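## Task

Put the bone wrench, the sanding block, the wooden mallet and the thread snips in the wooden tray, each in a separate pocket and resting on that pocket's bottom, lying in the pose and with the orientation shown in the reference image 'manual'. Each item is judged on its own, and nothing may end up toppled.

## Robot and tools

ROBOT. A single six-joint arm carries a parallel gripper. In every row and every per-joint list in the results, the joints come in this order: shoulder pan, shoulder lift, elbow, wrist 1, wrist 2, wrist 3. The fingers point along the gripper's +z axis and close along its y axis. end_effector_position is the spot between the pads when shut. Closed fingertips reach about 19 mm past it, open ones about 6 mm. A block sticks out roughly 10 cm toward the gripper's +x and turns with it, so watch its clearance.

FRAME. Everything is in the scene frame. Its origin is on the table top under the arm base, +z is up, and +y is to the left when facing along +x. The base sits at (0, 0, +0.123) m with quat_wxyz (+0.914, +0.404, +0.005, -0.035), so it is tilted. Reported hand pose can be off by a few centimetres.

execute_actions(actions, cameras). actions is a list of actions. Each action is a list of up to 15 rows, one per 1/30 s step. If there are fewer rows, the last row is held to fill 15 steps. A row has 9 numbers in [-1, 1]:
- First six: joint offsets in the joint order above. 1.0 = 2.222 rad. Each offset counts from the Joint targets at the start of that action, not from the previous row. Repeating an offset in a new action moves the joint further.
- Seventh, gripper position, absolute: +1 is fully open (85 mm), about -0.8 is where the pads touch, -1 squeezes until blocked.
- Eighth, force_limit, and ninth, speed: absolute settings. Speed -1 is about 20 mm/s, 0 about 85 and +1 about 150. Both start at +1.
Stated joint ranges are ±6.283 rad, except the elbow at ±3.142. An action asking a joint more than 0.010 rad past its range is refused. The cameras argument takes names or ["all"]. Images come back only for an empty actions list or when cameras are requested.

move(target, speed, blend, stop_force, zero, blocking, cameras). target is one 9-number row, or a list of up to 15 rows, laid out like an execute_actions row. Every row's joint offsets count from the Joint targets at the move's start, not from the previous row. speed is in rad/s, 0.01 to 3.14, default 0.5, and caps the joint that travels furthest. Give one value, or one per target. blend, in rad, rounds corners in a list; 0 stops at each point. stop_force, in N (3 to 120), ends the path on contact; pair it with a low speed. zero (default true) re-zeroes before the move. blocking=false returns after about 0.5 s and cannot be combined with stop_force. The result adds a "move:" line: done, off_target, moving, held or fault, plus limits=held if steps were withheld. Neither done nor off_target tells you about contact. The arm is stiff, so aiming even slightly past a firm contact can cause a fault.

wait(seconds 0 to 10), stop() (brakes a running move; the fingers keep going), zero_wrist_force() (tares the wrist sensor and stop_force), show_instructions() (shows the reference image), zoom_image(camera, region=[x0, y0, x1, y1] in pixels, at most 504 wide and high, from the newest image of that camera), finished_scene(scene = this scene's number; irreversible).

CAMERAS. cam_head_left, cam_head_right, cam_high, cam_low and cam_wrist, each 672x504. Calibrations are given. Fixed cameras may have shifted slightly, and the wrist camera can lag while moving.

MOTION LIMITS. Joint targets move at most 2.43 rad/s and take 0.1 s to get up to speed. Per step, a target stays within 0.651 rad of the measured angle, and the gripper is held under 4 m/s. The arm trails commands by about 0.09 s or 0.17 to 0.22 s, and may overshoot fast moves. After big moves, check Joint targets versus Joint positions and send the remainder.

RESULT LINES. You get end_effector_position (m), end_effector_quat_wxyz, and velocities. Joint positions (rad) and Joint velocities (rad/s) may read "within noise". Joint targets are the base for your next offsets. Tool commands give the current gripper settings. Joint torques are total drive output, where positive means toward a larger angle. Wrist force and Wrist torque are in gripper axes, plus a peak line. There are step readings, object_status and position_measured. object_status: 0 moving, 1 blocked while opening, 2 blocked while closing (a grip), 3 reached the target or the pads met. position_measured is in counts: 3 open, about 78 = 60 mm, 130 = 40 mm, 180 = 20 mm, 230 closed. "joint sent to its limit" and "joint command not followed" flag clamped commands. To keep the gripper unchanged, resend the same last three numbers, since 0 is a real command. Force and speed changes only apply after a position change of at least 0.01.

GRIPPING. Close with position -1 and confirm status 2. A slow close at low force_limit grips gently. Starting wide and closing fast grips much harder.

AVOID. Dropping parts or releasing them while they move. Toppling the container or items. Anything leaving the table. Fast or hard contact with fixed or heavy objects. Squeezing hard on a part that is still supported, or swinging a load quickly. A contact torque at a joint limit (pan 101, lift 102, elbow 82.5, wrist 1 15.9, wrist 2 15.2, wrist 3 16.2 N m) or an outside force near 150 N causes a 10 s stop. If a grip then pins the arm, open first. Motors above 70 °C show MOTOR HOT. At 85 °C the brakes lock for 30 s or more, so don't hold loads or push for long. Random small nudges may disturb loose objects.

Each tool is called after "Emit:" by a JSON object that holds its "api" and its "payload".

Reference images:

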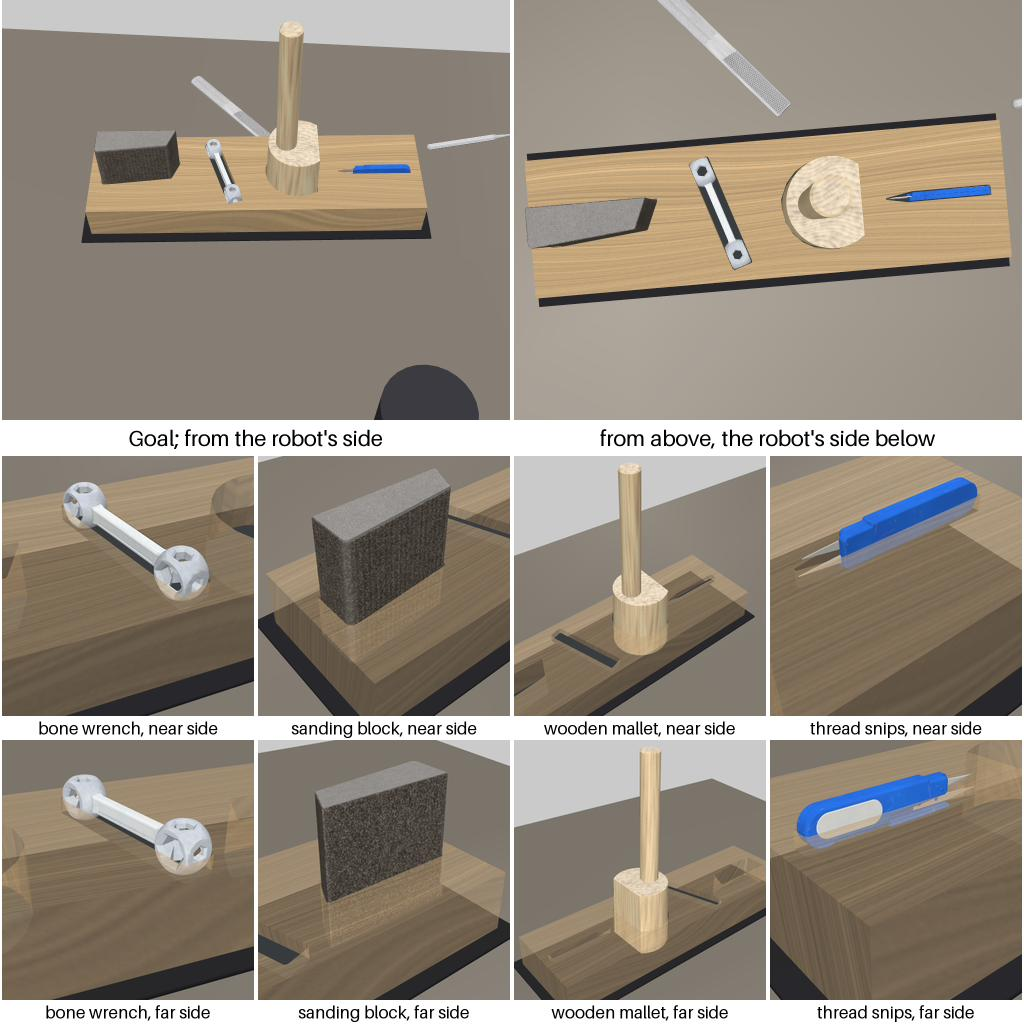

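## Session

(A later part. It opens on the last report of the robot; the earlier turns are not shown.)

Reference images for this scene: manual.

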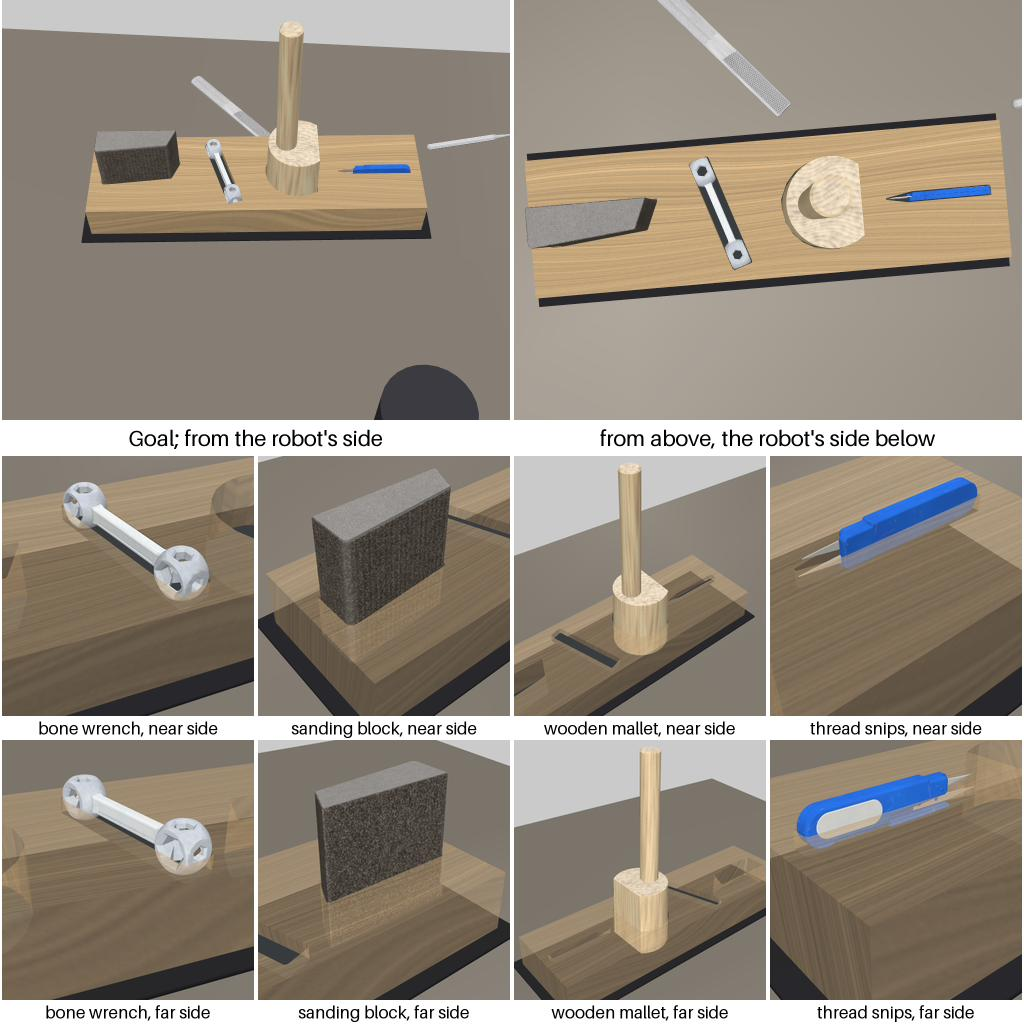

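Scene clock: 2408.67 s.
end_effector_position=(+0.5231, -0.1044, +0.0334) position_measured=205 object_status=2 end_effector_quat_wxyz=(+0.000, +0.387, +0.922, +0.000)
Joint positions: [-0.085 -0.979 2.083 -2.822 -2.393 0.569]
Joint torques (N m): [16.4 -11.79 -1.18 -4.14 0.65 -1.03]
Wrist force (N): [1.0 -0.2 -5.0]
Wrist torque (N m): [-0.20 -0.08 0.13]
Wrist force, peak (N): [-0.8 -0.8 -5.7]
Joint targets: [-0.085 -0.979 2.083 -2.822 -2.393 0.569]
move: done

Emit:
{"api": "move", "payload": {"target": [[0.04617, -0.04941, -0.01296, 0.11233, -0.00405, 0.07322, -1, -1, -1], [0.35351, 0.08407, -0.0261, 0.27205, 0.0869, -0.05477, -1, -1, -1]], "speed": [0.15, 0.5], "blend": [0.03, 0], "cameras": ["cam_wrist", "cam_head_left", "cam_high"]}}

Emit:
{"api": "zoom_image", "payload": {"camera": "cam_wrist", "region": [220, 40, 520, 360]}}

Scene clock: 2443.33 s.
end_effector_position=(+0.3333, +0.2418, +0.2003) position_measured=205 object_status=2 end_effector_quat_wxyz=(+0.000, -0.185, +0.983, +0.000)
Joint positions: [0.7 -0.792 2.025 -2.217 -2.2 0.447]
Joint torques (N m): [29.74 -36.49 -14.09 -4.32 -1.24 0.05]
Wrist force (N): [0.2 -0.4 0.0]
Wrist torque (N m): [-0.07 0.01 0.11]
Wrist force, peak (N): [3.7 5.1 -0.4]
Joint targets: [0.700 -0.792 2.025 -2.217 -2.200 0.447]
move: done
camera_calibration:
cam_wrist: T_world_to_cam=[[-0.354056, 0.935155, 0.0113669, -0.0997501], [0.876365, 0.327505, 0.353164, -0.42594], [0.32654, 0.135001, -0.935492, 0.175362], [0, 0, 0, 1]] pos_world=[0.280699, 0.209105, 0.31561]
Images, in order (width x height): cam_head_left 672x504, cam_high 672x504, cam_wrist 672x504.

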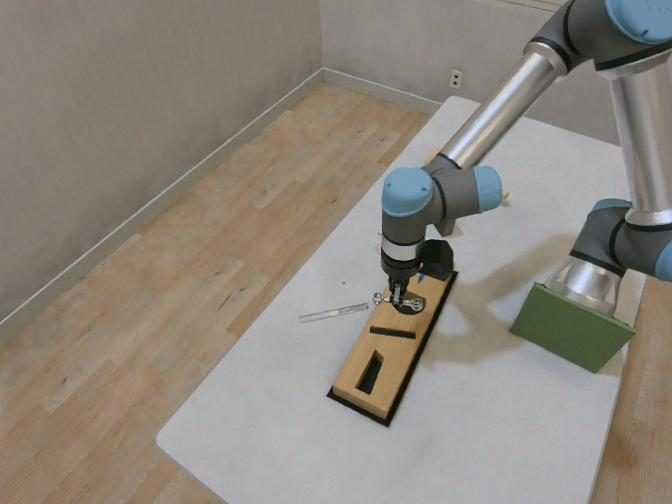

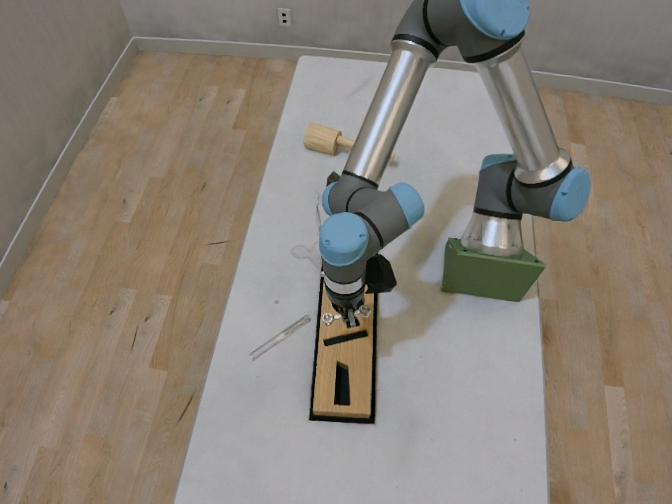

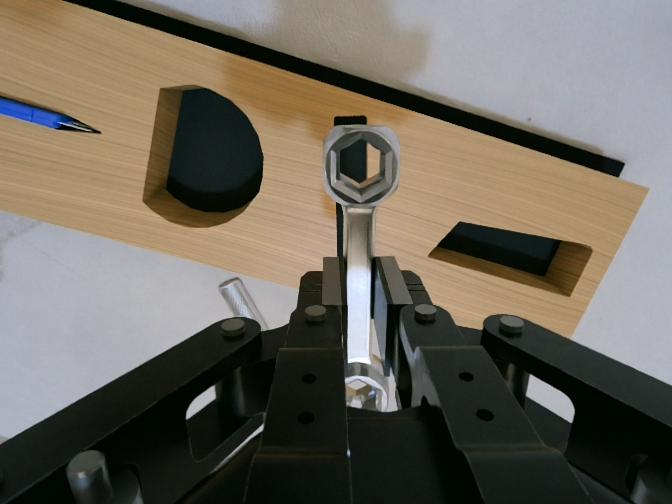

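Scaled by 1.575 from the camera's 672x504 image, which has a finer 960x720 frame.

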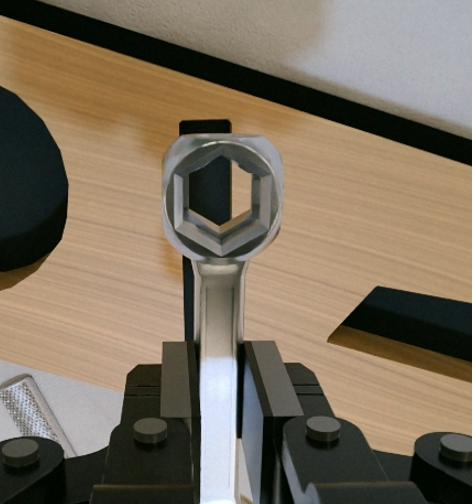

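Emit:
{"api": "zoom_image", "payload": {"camera": "cam_wrist", "region": [300, 240, 430, 430]}}

Scaled by 2.653 from the camera's 672x504 image, which has a finer 960x720 frame.

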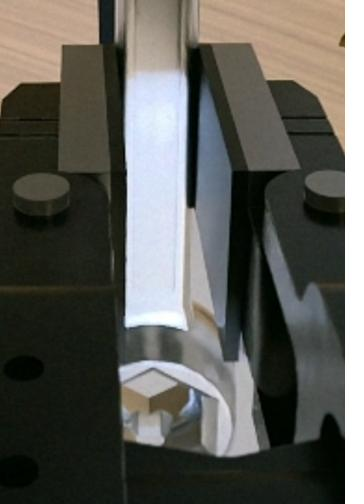

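Emit:
{"api": "move", "payload": {"target": [-0.05576, 0.07543, 0.0518, -0.16485, -0.02903, -0.06548, -1, -1, -1], "speed": 0.25, "cameras": ["cam_wrist", "cam_head_left", "cam_high"]}}

Emit:
{"api": "zoom_image", "payload": {"camera": "cam_wrist", "region": [220, 40, 520, 360]}}

Emit:
{"api": "zoom_image", "payload": {"camera": "cam_head_left", "region": [340, 260, 460, 360]}}

Emit:
{"api": "zoom_image", "payload": {"camera": "cam_high", "region": [290, 270, 400, 370]}}

Scene clock: 2505.40 s.
end_effector_position=(+0.3323, +0.2437, +0.1004) position_measured=205 object_status=2 end_effector_quat_wxyz=(+0.000, -0.190, +0.982, +0.000)
Joint positions: [0.576 -0.624 2.14 -2.583 -2.264 0.301]
Joint torques (N m): [39.5 -41.19 -19.27 -0.58 1.62 1.04]
Wrist force (N): [0.0 -1.2 -0.5]
Wrist torque (N m): [-0.24 -0.04 0.05]
Wrist force, peak (N): [-0.3 -0.6 -2.0]
Joint targets: [0.576 -0.624 2.140 -2.583 -2.264 0.301]
move: done
camera_calibration:
cam_wrist: T_world_to_cam=[[-0.364245, 0.931235, 0.0112923, -0.0963919], [0.872591, 0.33702, 0.353556, -0.39152], [0.325438, 0.138635, -0.935345, 0.0814651], [0, 0, 0, 1]] pos_world=[0.280015, 0.21042, 0.215711]
Images, in order (width x height): cam_head_left 672x504, cam_high 672x504, cam_wrist 672x504.

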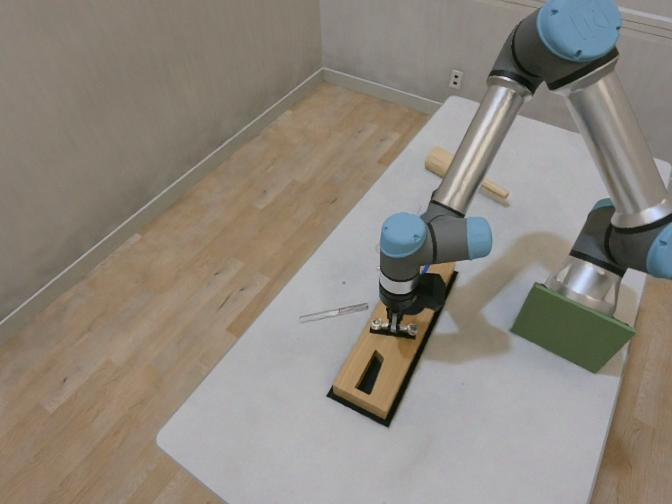

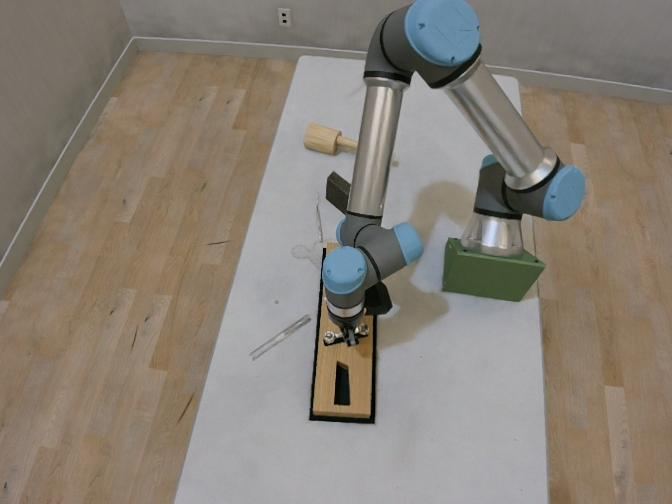

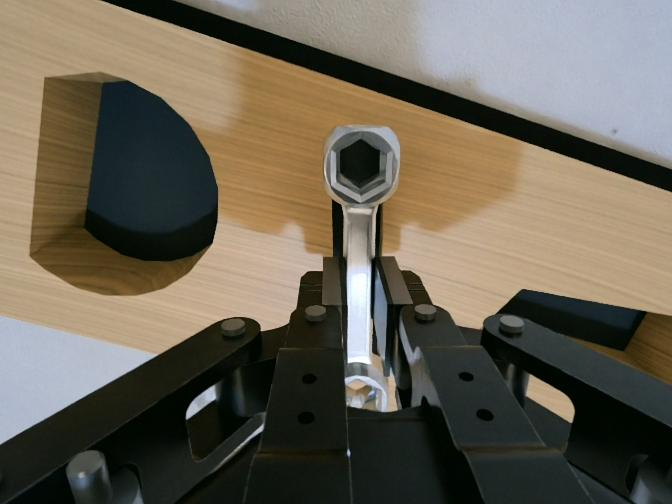

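Scaled by 1.575 from the camera's 672x504 image, which has a finer 960x720 frame.

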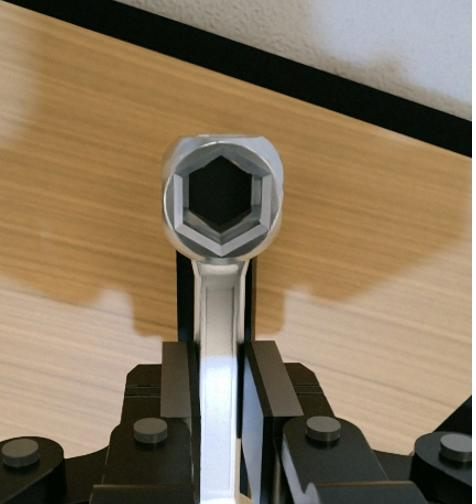

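Scaled by 4.200 from the camera's 672x504 image, which has a finer 960x720 frame.

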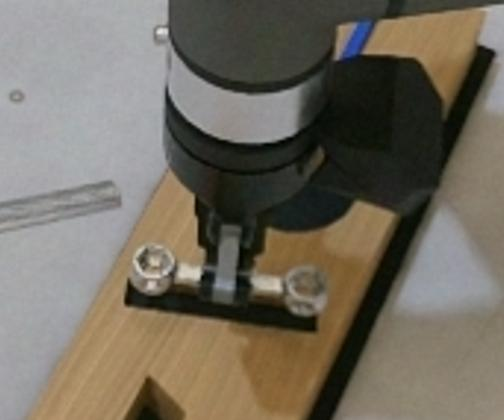

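Scaled by 4.582 from the camera's 672x504 image, which has a finer 960x720 frame.

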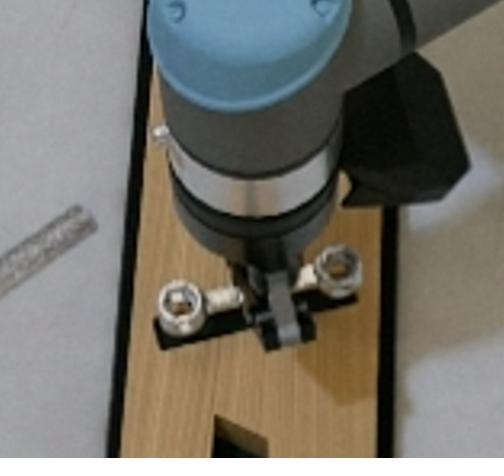

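Emit:
{"api": "move", "payload": {"target": [-0.00752, 0.01125, 0.00405, -0.02115, -0.00383, -0.00851, -1, -1, -1], "speed": 0.05, "stop_force": 4, "cameras": ["cam_wrist", "cam_head_left", "cam_high"]}}

Emit:
{"api": "zoom_image", "payload": {"camera": "cam_wrist", "region": [280, 80, 440, 300]}}

Emit:
{"api": "zoom_image", "payload": {"camera": "cam_head_left", "region": [355, 300, 435, 360]}}

Emit:
{"api": "zoom_image", "payload": {"camera": "cam_high", "region": [310, 310, 390, 370]}}

Scene clock: 2542.00 s.
end_effector_position=(+0.3325, +0.2438, +0.0887) position_measured=205 object_status=2 end_effector_quat_wxyz=(+0.001, -0.190, +0.982, +0.000)
Joint positions: [0.56 -0.599 2.149 -2.63 -2.273 0.282]
Joint torques (N m): [39.22 -42.15 -16.77 0.25 1.74 1.16]
Wrist force (N): [0.2 -1.1 -0.7]
Wrist torque (N m): [-0.24 -0.09 0.06]
Wrist force, peak (N): [0.0 -1.1 -1.3]
Joint targets: [0.560 -0.599 2.149 -2.630 -2.273 0.282]
move: done
camera_calibration:
cam_wrist: T_world_to_cam=[[-0.363576, 0.9315, 0.0110014, -0.0965353], [0.872435, 0.336334, 0.354593, -0.387403], [0.326603, 0.138519, -0.934956, 0.070035], [0, 0, 0, 1]] pos_world=[0.280013, 0.210518, 0.203912]
Images, in order (width x height): cam_head_left 672x504, cam_high 672x504, cam_wrist 672x504.

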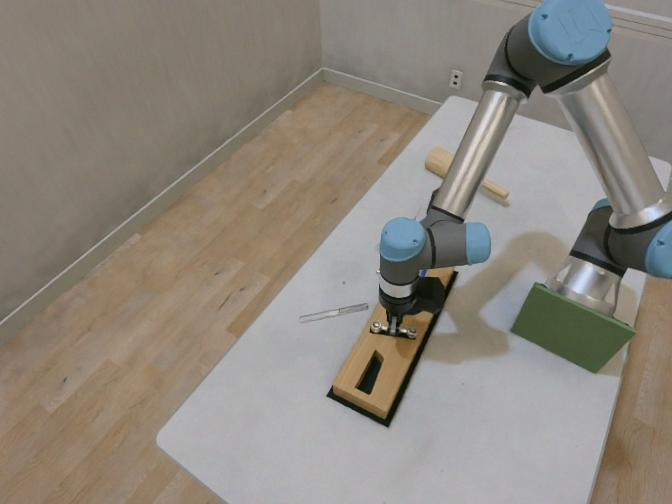

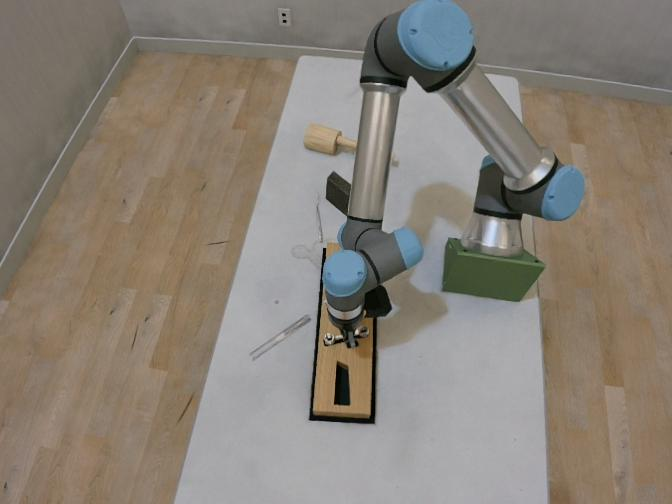

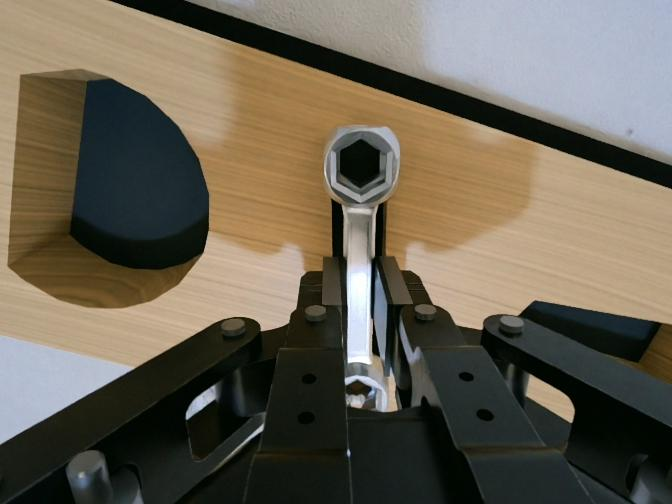

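Scaled by 2.291 from the camera's 672x504 image, which has a finer 960x720 frame.

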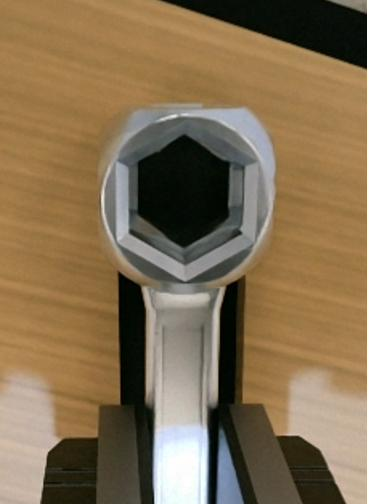

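Scaled by 6.300 from the camera's 672x504 image, which has a finer 960x720 frame.

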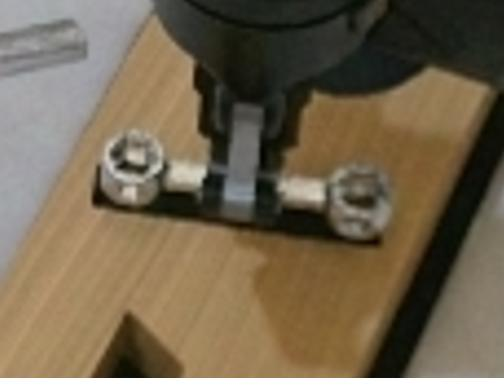

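Scaled by 6.300 from the camera's 672x504 image, which has a finer 960x720 frame.

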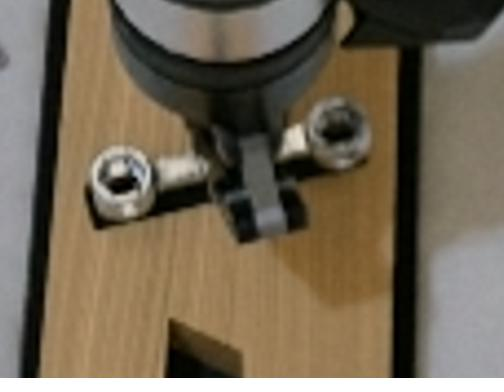

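Emit:
{"api": "move", "payload": {"target": [[0.0, 0.0008, -0.0016, 0.0008, 0.0, 0.0, -1, -1, -1], [-0.00567, 0.00941, 0.0014, -0.01494, -0.0027, -0.00657, -1, -1, -1]], "speed": [0.05, 0.03], "stop_force": 5, "cameras": ["cam_wrist", "cam_head_left", "cam_high"]}}

Emit:
{"api": "zoom_image", "payload": {"camera": "cam_head_left", "region": [355, 300, 435, 360]}}

Emit:
{"api": "zoom_image", "payload": {"camera": "cam_high", "region": [310, 310, 390, 370]}}

Scene clock: 2600.37 s.
end_effector_position=(+0.3333, +0.2446, +0.0831) position_measured=205 object_status=2 end_effector_quat_wxyz=(+0.001, -0.190, +0.982, +0.000)
Joint positions: [0.552 -0.586 2.149 -2.65 -2.277 0.273]
Joint torques (N m): [37.72 -39.5 -16.04 0.6 1.59 0.97]
Wrist force (N): [-0.5 -0.1 -6.8]
Wrist torque (N m): [-0.27 -0.08 0.06]
Wrist force, peak (N): [2.0 -0.4 -12.9]
Joint targets: [0.552 -0.586 2.149 -2.650 -2.277 0.273]
move: contact; path passed 1 of 2 targets; the wrist 1 is farthest, 0.013 rad from its target
camera_calibration:
cam_wrist: T_world_to_cam=[[-0.363639, 0.931476, 0.0109153, -0.0968894], [0.87244, 0.336438, 0.354481, -0.386422], [0.326519, 0.138426, -0.934999, 0.0645726], [0, 0, 0, 1]] pos_world=[0.280813, 0.211319, 0.198412]
Images, in order (width x height): cam_head_left 672x504, cam_high 672x504, cam_wrist 672x504.

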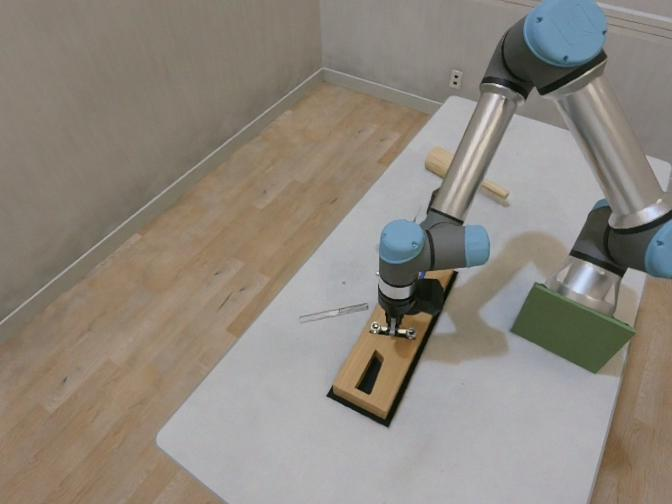

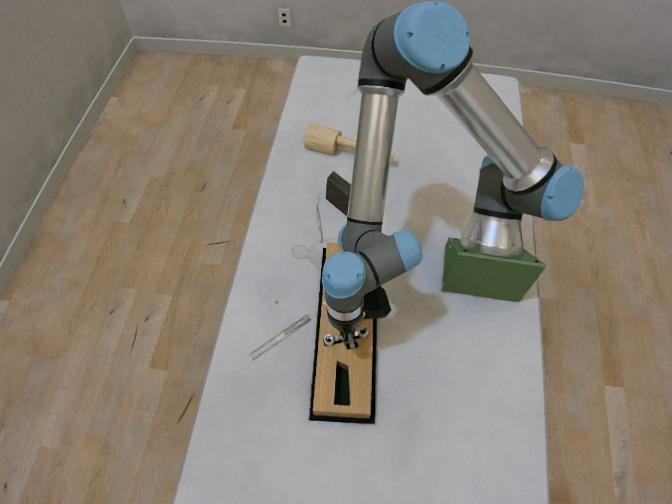

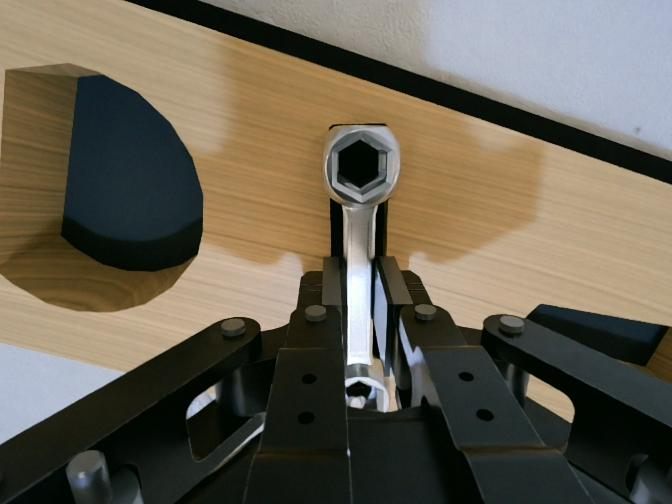

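Scaled by 6.300 from the camera's 672x504 image, which has a finer 960x720 frame.

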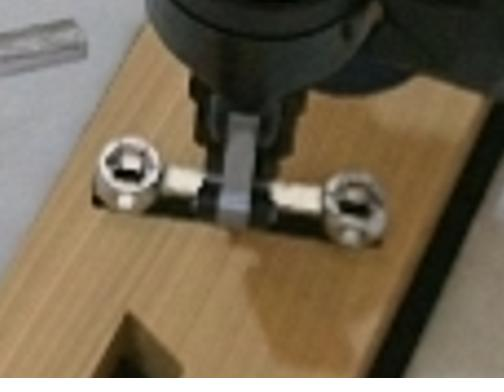

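Scaled by 6.300 from the camera's 672x504 image, which has a finer 960x720 frame.

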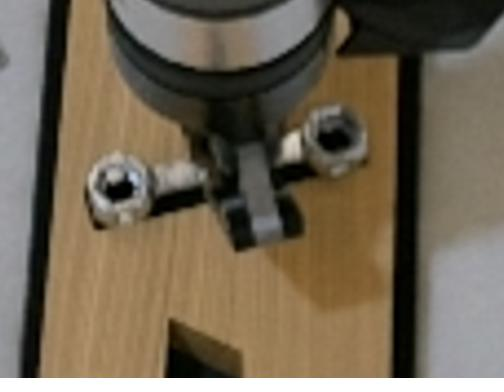

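Emit:
{"api": "zoom_image", "payload": {"camera": "cam_wrist", "region": [290, 90, 430, 290]}}

Scaled by 2.520 from the camera's 672x504 image, which has a finer 960x720 frame.

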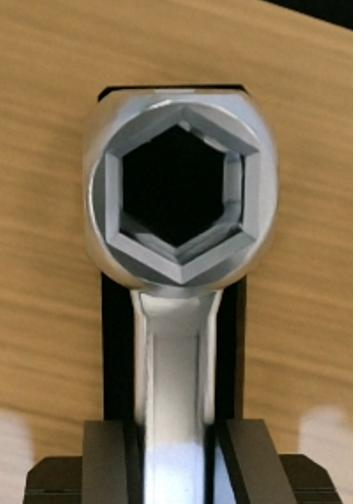

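Emit:
{"api": "move", "payload": {"target": [-0.00252, 0.00382, 0.00133, -0.00702, -0.0012, -0.00292, -1, -1, -1], "speed": 0.02, "stop_force": 8, "cameras": ["cam_wrist"]}}

Emit:
{"api": "zoom_image", "payload": {"camera": "cam_wrist", "region": [290, 90, 430, 290]}}

Scene clock: 2670.50 s.
end_effector_position=(+0.3331, +0.2446, +0.0791) position_measured=205 object_status=2 end_effector_quat_wxyz=(+0.001, -0.190, +0.982, +0.000)
Joint positions: [0.546 -0.577 2.152 -2.666 -2.279 0.267]
Joint torques (N m): [18.97 -25.87 -4.3 0.59 -0.84 1.04]
Wrist force (N): [-0.7 0.0 -13.4]
Wrist torque (N m): [-0.28 -0.06 0.05]
Wrist force, peak (N): [-0.8 -0.1 -13.6]
Joint targets: [0.546 -0.577 2.152 -2.666 -2.279 0.267]
move: done
camera_calibration:
cam_wrist: T_world_to_cam=[[-0.36378, 0.931422, 0.0107957, -0.0968445], [0.872424, 0.336631, 0.354338, -0.384838], [0.326405, 0.13832, -0.935055, 0.0609631], [0, 0, 0, 1]] pos_world=[0.280613, 0.211319, 0.194412]
Images, in order (width x height): cam_wrist 672x504.

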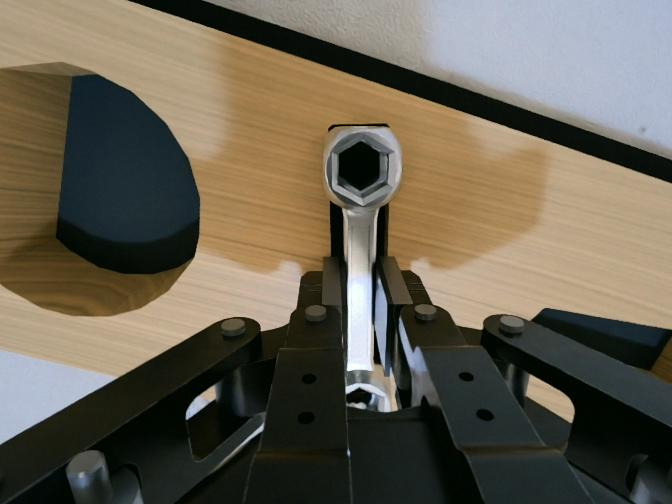

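Scaled by 2.520 from the camera's 672x504 image, which has a finer 960x720 frame.

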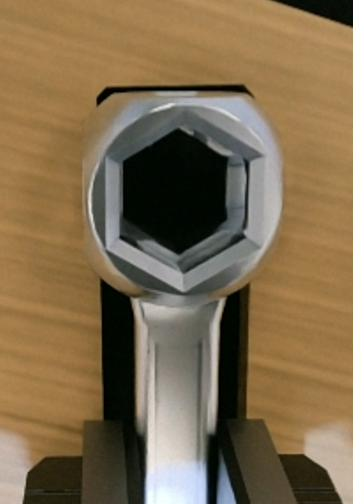

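Emit:
{"api": "move", "payload": {"target": [[0.00095, -0.00143, -0.0005, 0.00263, 0.00045, 0.0011, -1, -1, -1], [0.00095, -0.00143, -0.0005, 0.00263, 0.00045, 0.0011, -0.36, -1, -1], [0.01355, -0.02133, -0.00536, 0.03722, 0.00653, 0.01553, -0.36, -1, -1], [0.06953, -0.09685, -0.05716, 0.20185, 0.0356, 0.08114, -0.36, -1, -1]], "speed": [0.05, 0.05, 0.1, 0.3], "blend": [0, 0, 0.01, 0], "cameras": ["cam_wrist", "cam_head_left", "cam_high"]}}

Emit:
{"api": "zoom_image", "payload": {"camera": "cam_wrist", "region": [250, 60, 450, 400]}}

Emit:
{"api": "zoom_image", "payload": {"camera": "cam_head_left", "region": [355, 300, 435, 360]}}

Emit:
{"api": "zoom_image", "payload": {"camera": "cam_high", "region": [310, 310, 390, 370]}}

Scene clock: 2692.20 s.
end_effector_position=(+0.3331, +0.2417, +0.2006) position_measured=174 object_status=3 end_effector_quat_wxyz=(+0.001, -0.185, +0.983, +0.000)
Joint positions: [0.701 -0.793 2.025 -2.218 -2.2 0.447]
Joint torques (N m): [6.62 -9.05 -4.13 -3.84 -1.85 -0.63]
Wrist force (N): [0.2 -0.3 -0.6]
Wrist torque (N m): [-0.06 0.01 0.04]
Wrist force, peak (N): [-0.7 0.1 -13.8]
Joint targets: [0.701 -0.793 2.025 -2.217 -2.200 0.447]
move: done
camera_calibration:
cam_wrist: T_world_to_cam=[[-0.3542, 0.935104, 0.0110718, -0.0996224], [0.875974, 0.327611, 0.354036, -0.425938], [0.327433, 0.135098, -0.935166, 0.175382], [0, 0, 0, 1]] pos_world=[0.280398, 0.209005, 0.315912]
Images, in order (width x height): cam_head_left 672x504, cam_high 672x504, cam_wrist 672x504.

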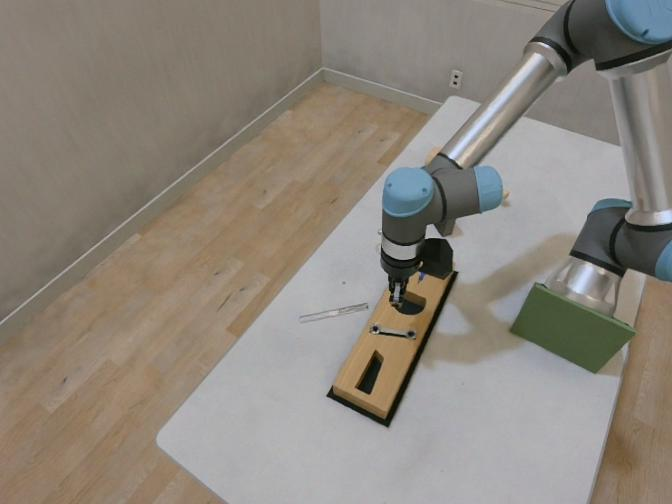

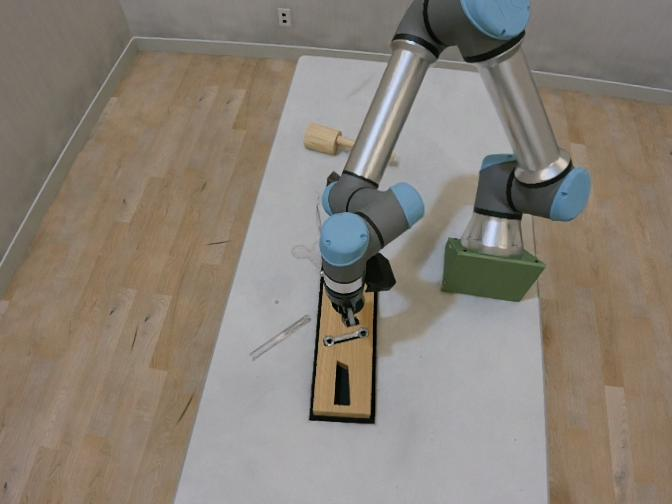

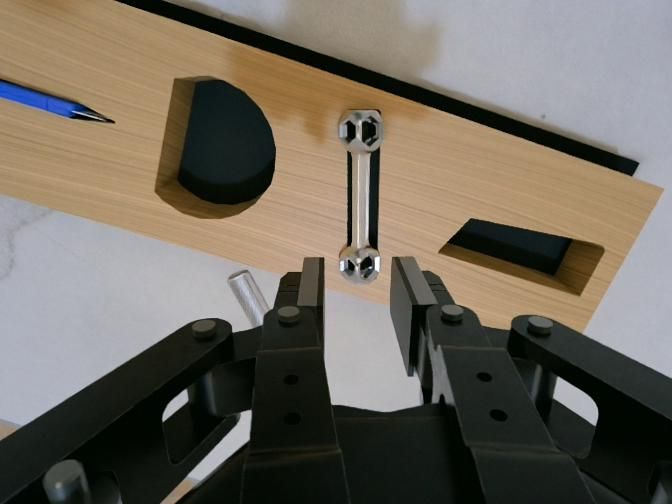

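Scaled by 1.482 from the camera's 672x504 image, which has a finer 960x720 frame.

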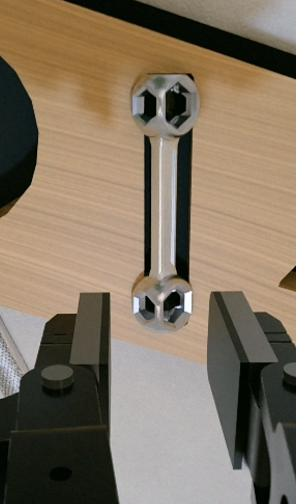

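Scaled by 6.300 from the camera's 672x504 image, which has a finer 960x720 frame.

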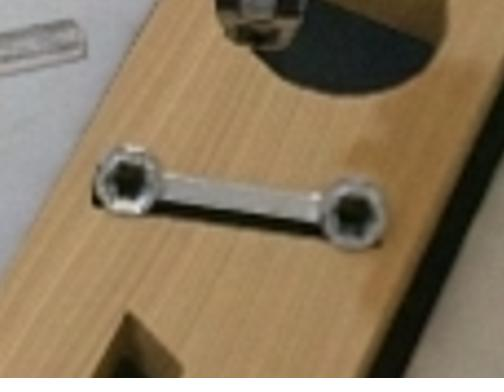

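Scaled by 6.300 from the camera's 672x504 image, which has a finer 960x720 frame.

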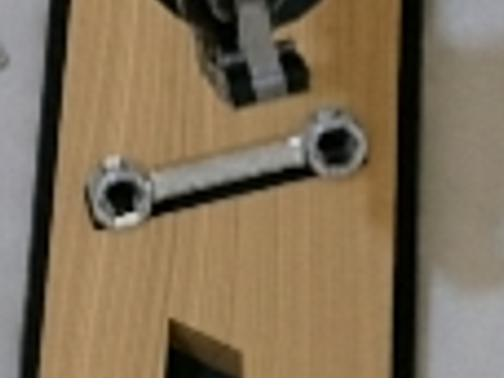

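Emit:
{"api": "show_instructions", "payload": {}}

Reference images for this scene: manual.

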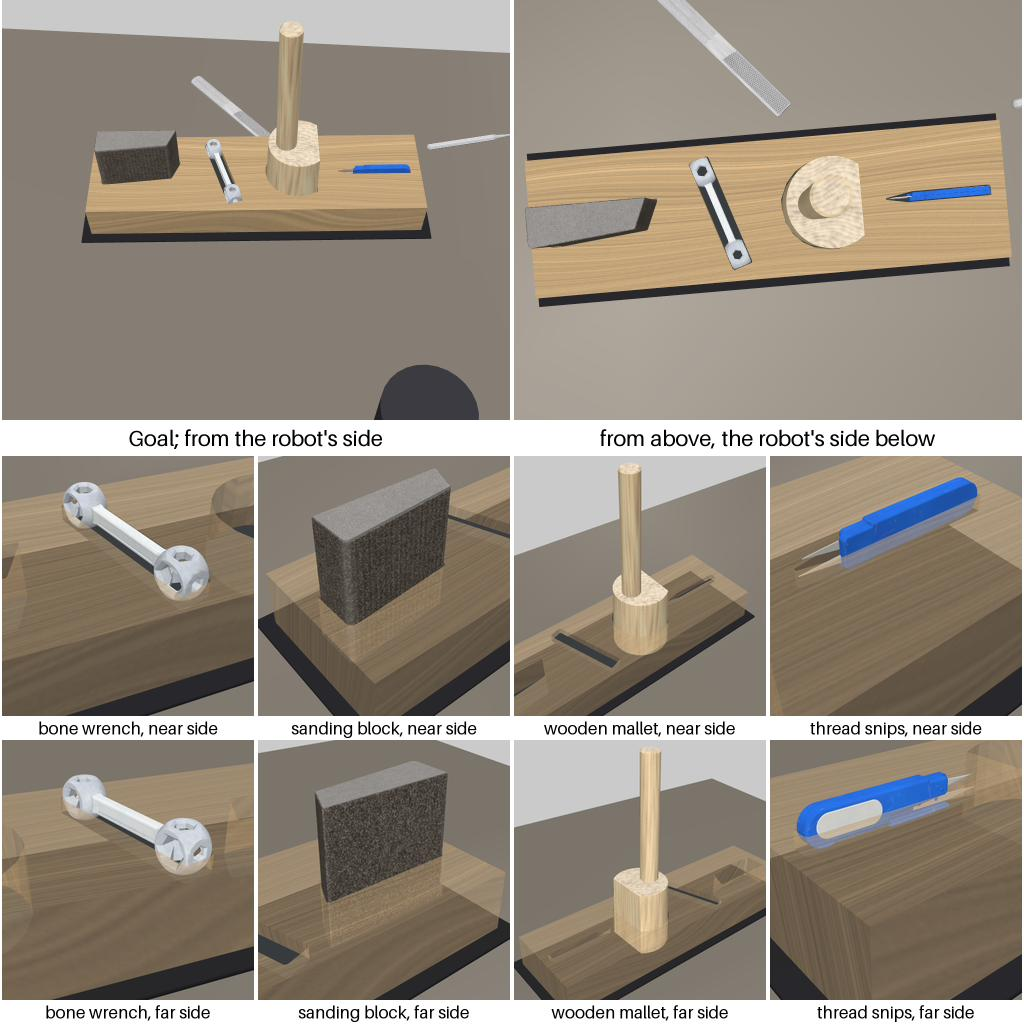

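Emit:
{"api": "zoom_image", "payload": {"camera": "cam_wrist", "region": [310, 95, 420, 185]}}

Emit:
{"api": "zoom_image", "payload": {"camera": "cam_wrist", "region": [310, 195, 420, 295]}}

Scaled by 4.582 from the camera's 672x504 image, which has a finer 960x720 frame.

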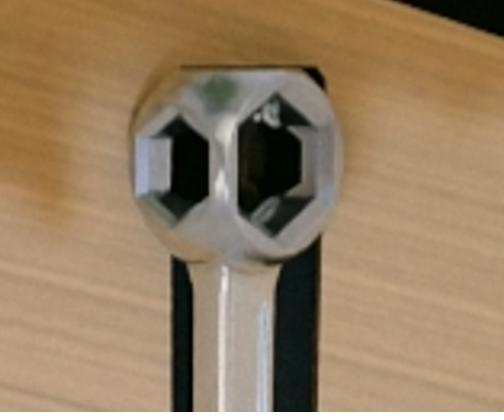

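Scaled by 4.582 from the camera's 672x504 image, which has a finer 960x720 frame.

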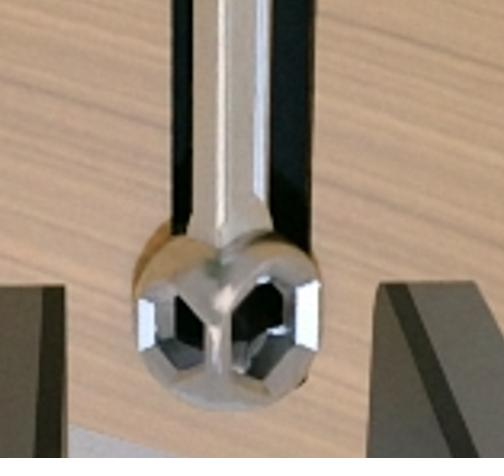

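Emit:
{"api": "zoom_image", "payload": {"camera": "cam_wrist", "region": [330, 105, 395, 170]}}

Emit:
{"api": "zoom_image", "payload": {"camera": "cam_wrist", "region": [330, 160, 395, 250]}}

Scaled by 7.754 from the camera's 672x504 image, which has a finer 960x720 frame.

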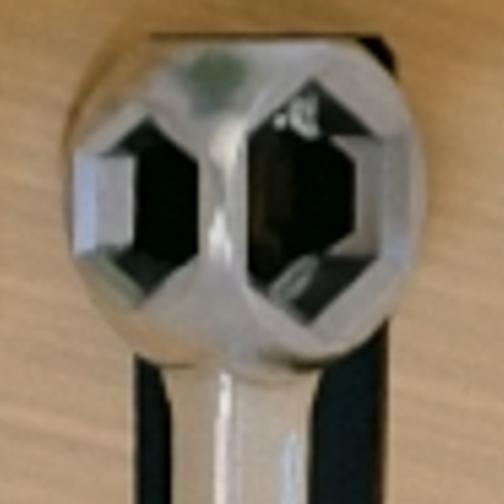

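Scaled by 5.600 from the camera's 672x504 image, which has a finer 960x720 frame.

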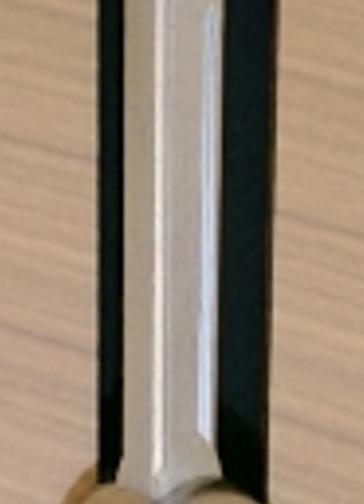

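Emit:
{"api": "execute_actions", "payload": {"actions": [], "cameras": ["cam_wrist"]}}

Scene clock: 3080.67 s.
end_effector_position=(+0.3330, +0.2417, +0.2005) position_measured=174 object_status=3 end_effector_quat_wxyz=(+0.001, -0.185, +0.983, +0.000)
Joint positions: [0.701 -0.793 2.025 -2.217 -2.2 0.447]
Joint velocities: within noise
Joint torques (N m): [7.25 -9.4 -4.48 -0.4 -1.53 1.24]
Wrist force (N): [0.0 -0.4 -0.8]
Wrist torque (N m): [-0.07 0.03 0.04]
Wrist force, peak (N): [0.1 -0.4 -1.0]
Joint targets: [0.701 -0.793 2.025 -2.217 -2.200 0.447]
Tool commands: gripper/position=-0.36 gripper/force_limit=-1.0 gripper/speed=-1.0
camera_calibration:
cam_wrist: T_world_to_cam=[[-0.354208, 0.935103, 0.0109434, -0.0996139], [0.876045, 0.327697, 0.353778, -0.425772], [0.327233, 0.134898, -0.935265, 0.17545], [0, 0, 0, 1]] pos_world=[0.280299, 0.209006, 0.315812]
Images, in order (width x height): cam_wrist 672x504.

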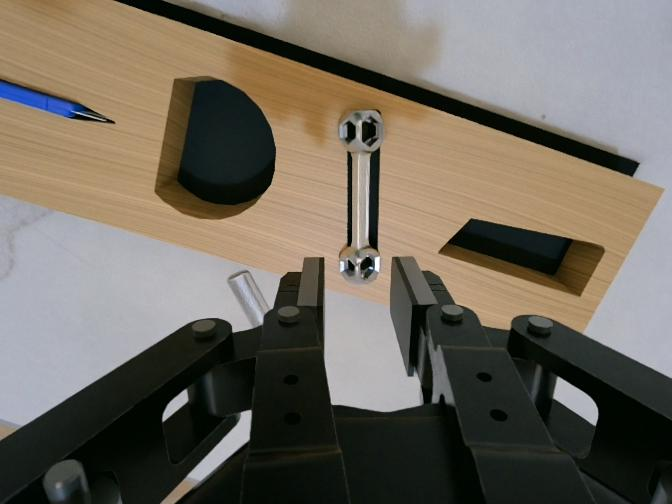

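Emit:
{"api": "move", "payload": {"target": [[-0.0561,0.0770,0.0496,-0.1638,-0.0289,-0.0653,-0.36,-1,-1],[-0.0663,0.0925,0.0550,-0.1922,-0.0338,-0.0771,-0.36,-1,-1]], "speed": [0.5,0.05], "stop_force": 6, "cameras": ["cam_wrist"]}}

Scene clock: 3167.23 s.
end_effector_position=(+0.3331, +0.2450, +0.0839) position_measured=174 object_status=3 end_effector_quat_wxyz=(+0.000, -0.190, +0.982, +0.000)
Joint positions: [0.554 -0.587 2.147 -2.644 -2.275 0.276]
Joint torques (N m): [38.11 -42.35 -16.62 0.18 1.68 1.1]
Wrist force (N): [0.3 -1.1 -1.6]
Wrist torque (N m): [-0.24 -0.09 0.06]
Wrist force, peak (N): [0.3 -0.8 -2.8]
Joint targets: [0.554 -0.587 2.147 -2.644 -2.275 0.276]
move: done
camera_calibration:
cam_wrist: T_world_to_cam=[[-0.364027, 0.931321, 0.011157, -0.0971772], [0.872767, 0.336908, 0.353229, -0.386783], [0.325211, 0.138322, -0.93547, 0.0657462], [0, 0, 0, 1]] pos_world=[0.280815, 0.211719, 0.199211]
Images, in order (width x height): cam_wrist 672x504.

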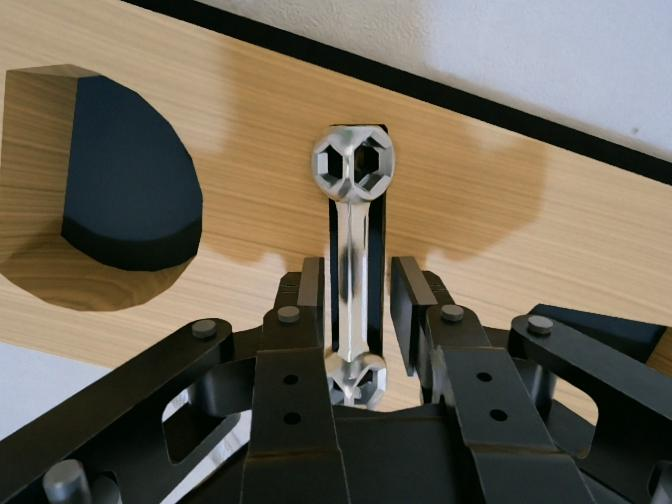

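Emit:
{"api": "zoom_image", "payload": {"camera": "cam_wrist", "region": [270, 110, 450, 420]}}

Scaled by 1.626 from the camera's 672x504 image, which has a finer 960x720 frame.

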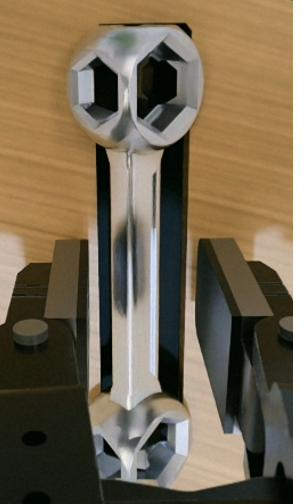

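Emit:
{"api": "move", "payload": {"target": [-0.00149,-0.00144,0.00108,-0.00077,-0.00072,-0.00171,-0.36,-1,-1], "speed": 0.05, "cameras": ["cam_wrist"]}}

Emit:
{"api": "zoom_image", "payload": {"camera": "cam_wrist", "region": [270, 110, 450, 420]}}

Scene clock: 3203.77 s.
end_effector_position=(+0.3339, +0.2431, +0.0839) position_measured=174 object_status=3 end_effector_quat_wxyz=(+0.000, -0.190, +0.982, +0.000)
Joint positions: [0.55 -0.59 2.15 -2.646 -2.277 0.272]
Joint torques (N m): [13.31 -37.47 -1.76 -4.65 -1.65 -0.57]
Wrist force (N): [0.1 -1.1 -1.5]
Wrist torque (N m): [-0.25 -0.07 0.06]
Wrist force, peak (N): [0.3 -1.2 -1.8]
Joint targets: [0.550 -0.590 2.150 -2.646 -2.277 0.272]
move: done
camera_calibration:
cam_wrist: T_world_to_cam=[[-0.363986, 0.931339, 0.0110353, -0.0951087], [0.872749, 0.336902, 0.353279, -0.38688], [0.325305, 0.13822, -0.935453, 0.0658342], [0, 0, 0, 1]] pos_world=[0.281615, 0.20982, 0.199311]
Images, in order (width x height): cam_wrist 672x504.

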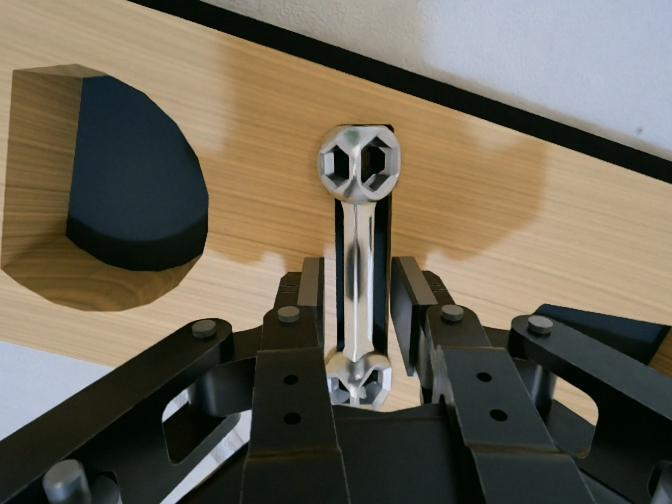

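Scaled by 1.626 from the camera's 672x504 image, which has a finer 960x720 frame.

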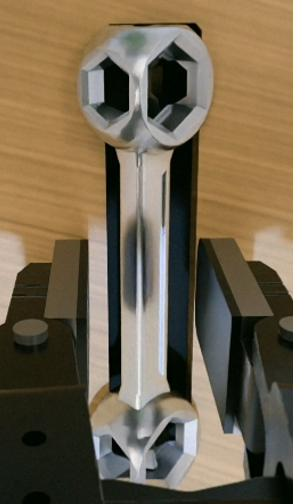

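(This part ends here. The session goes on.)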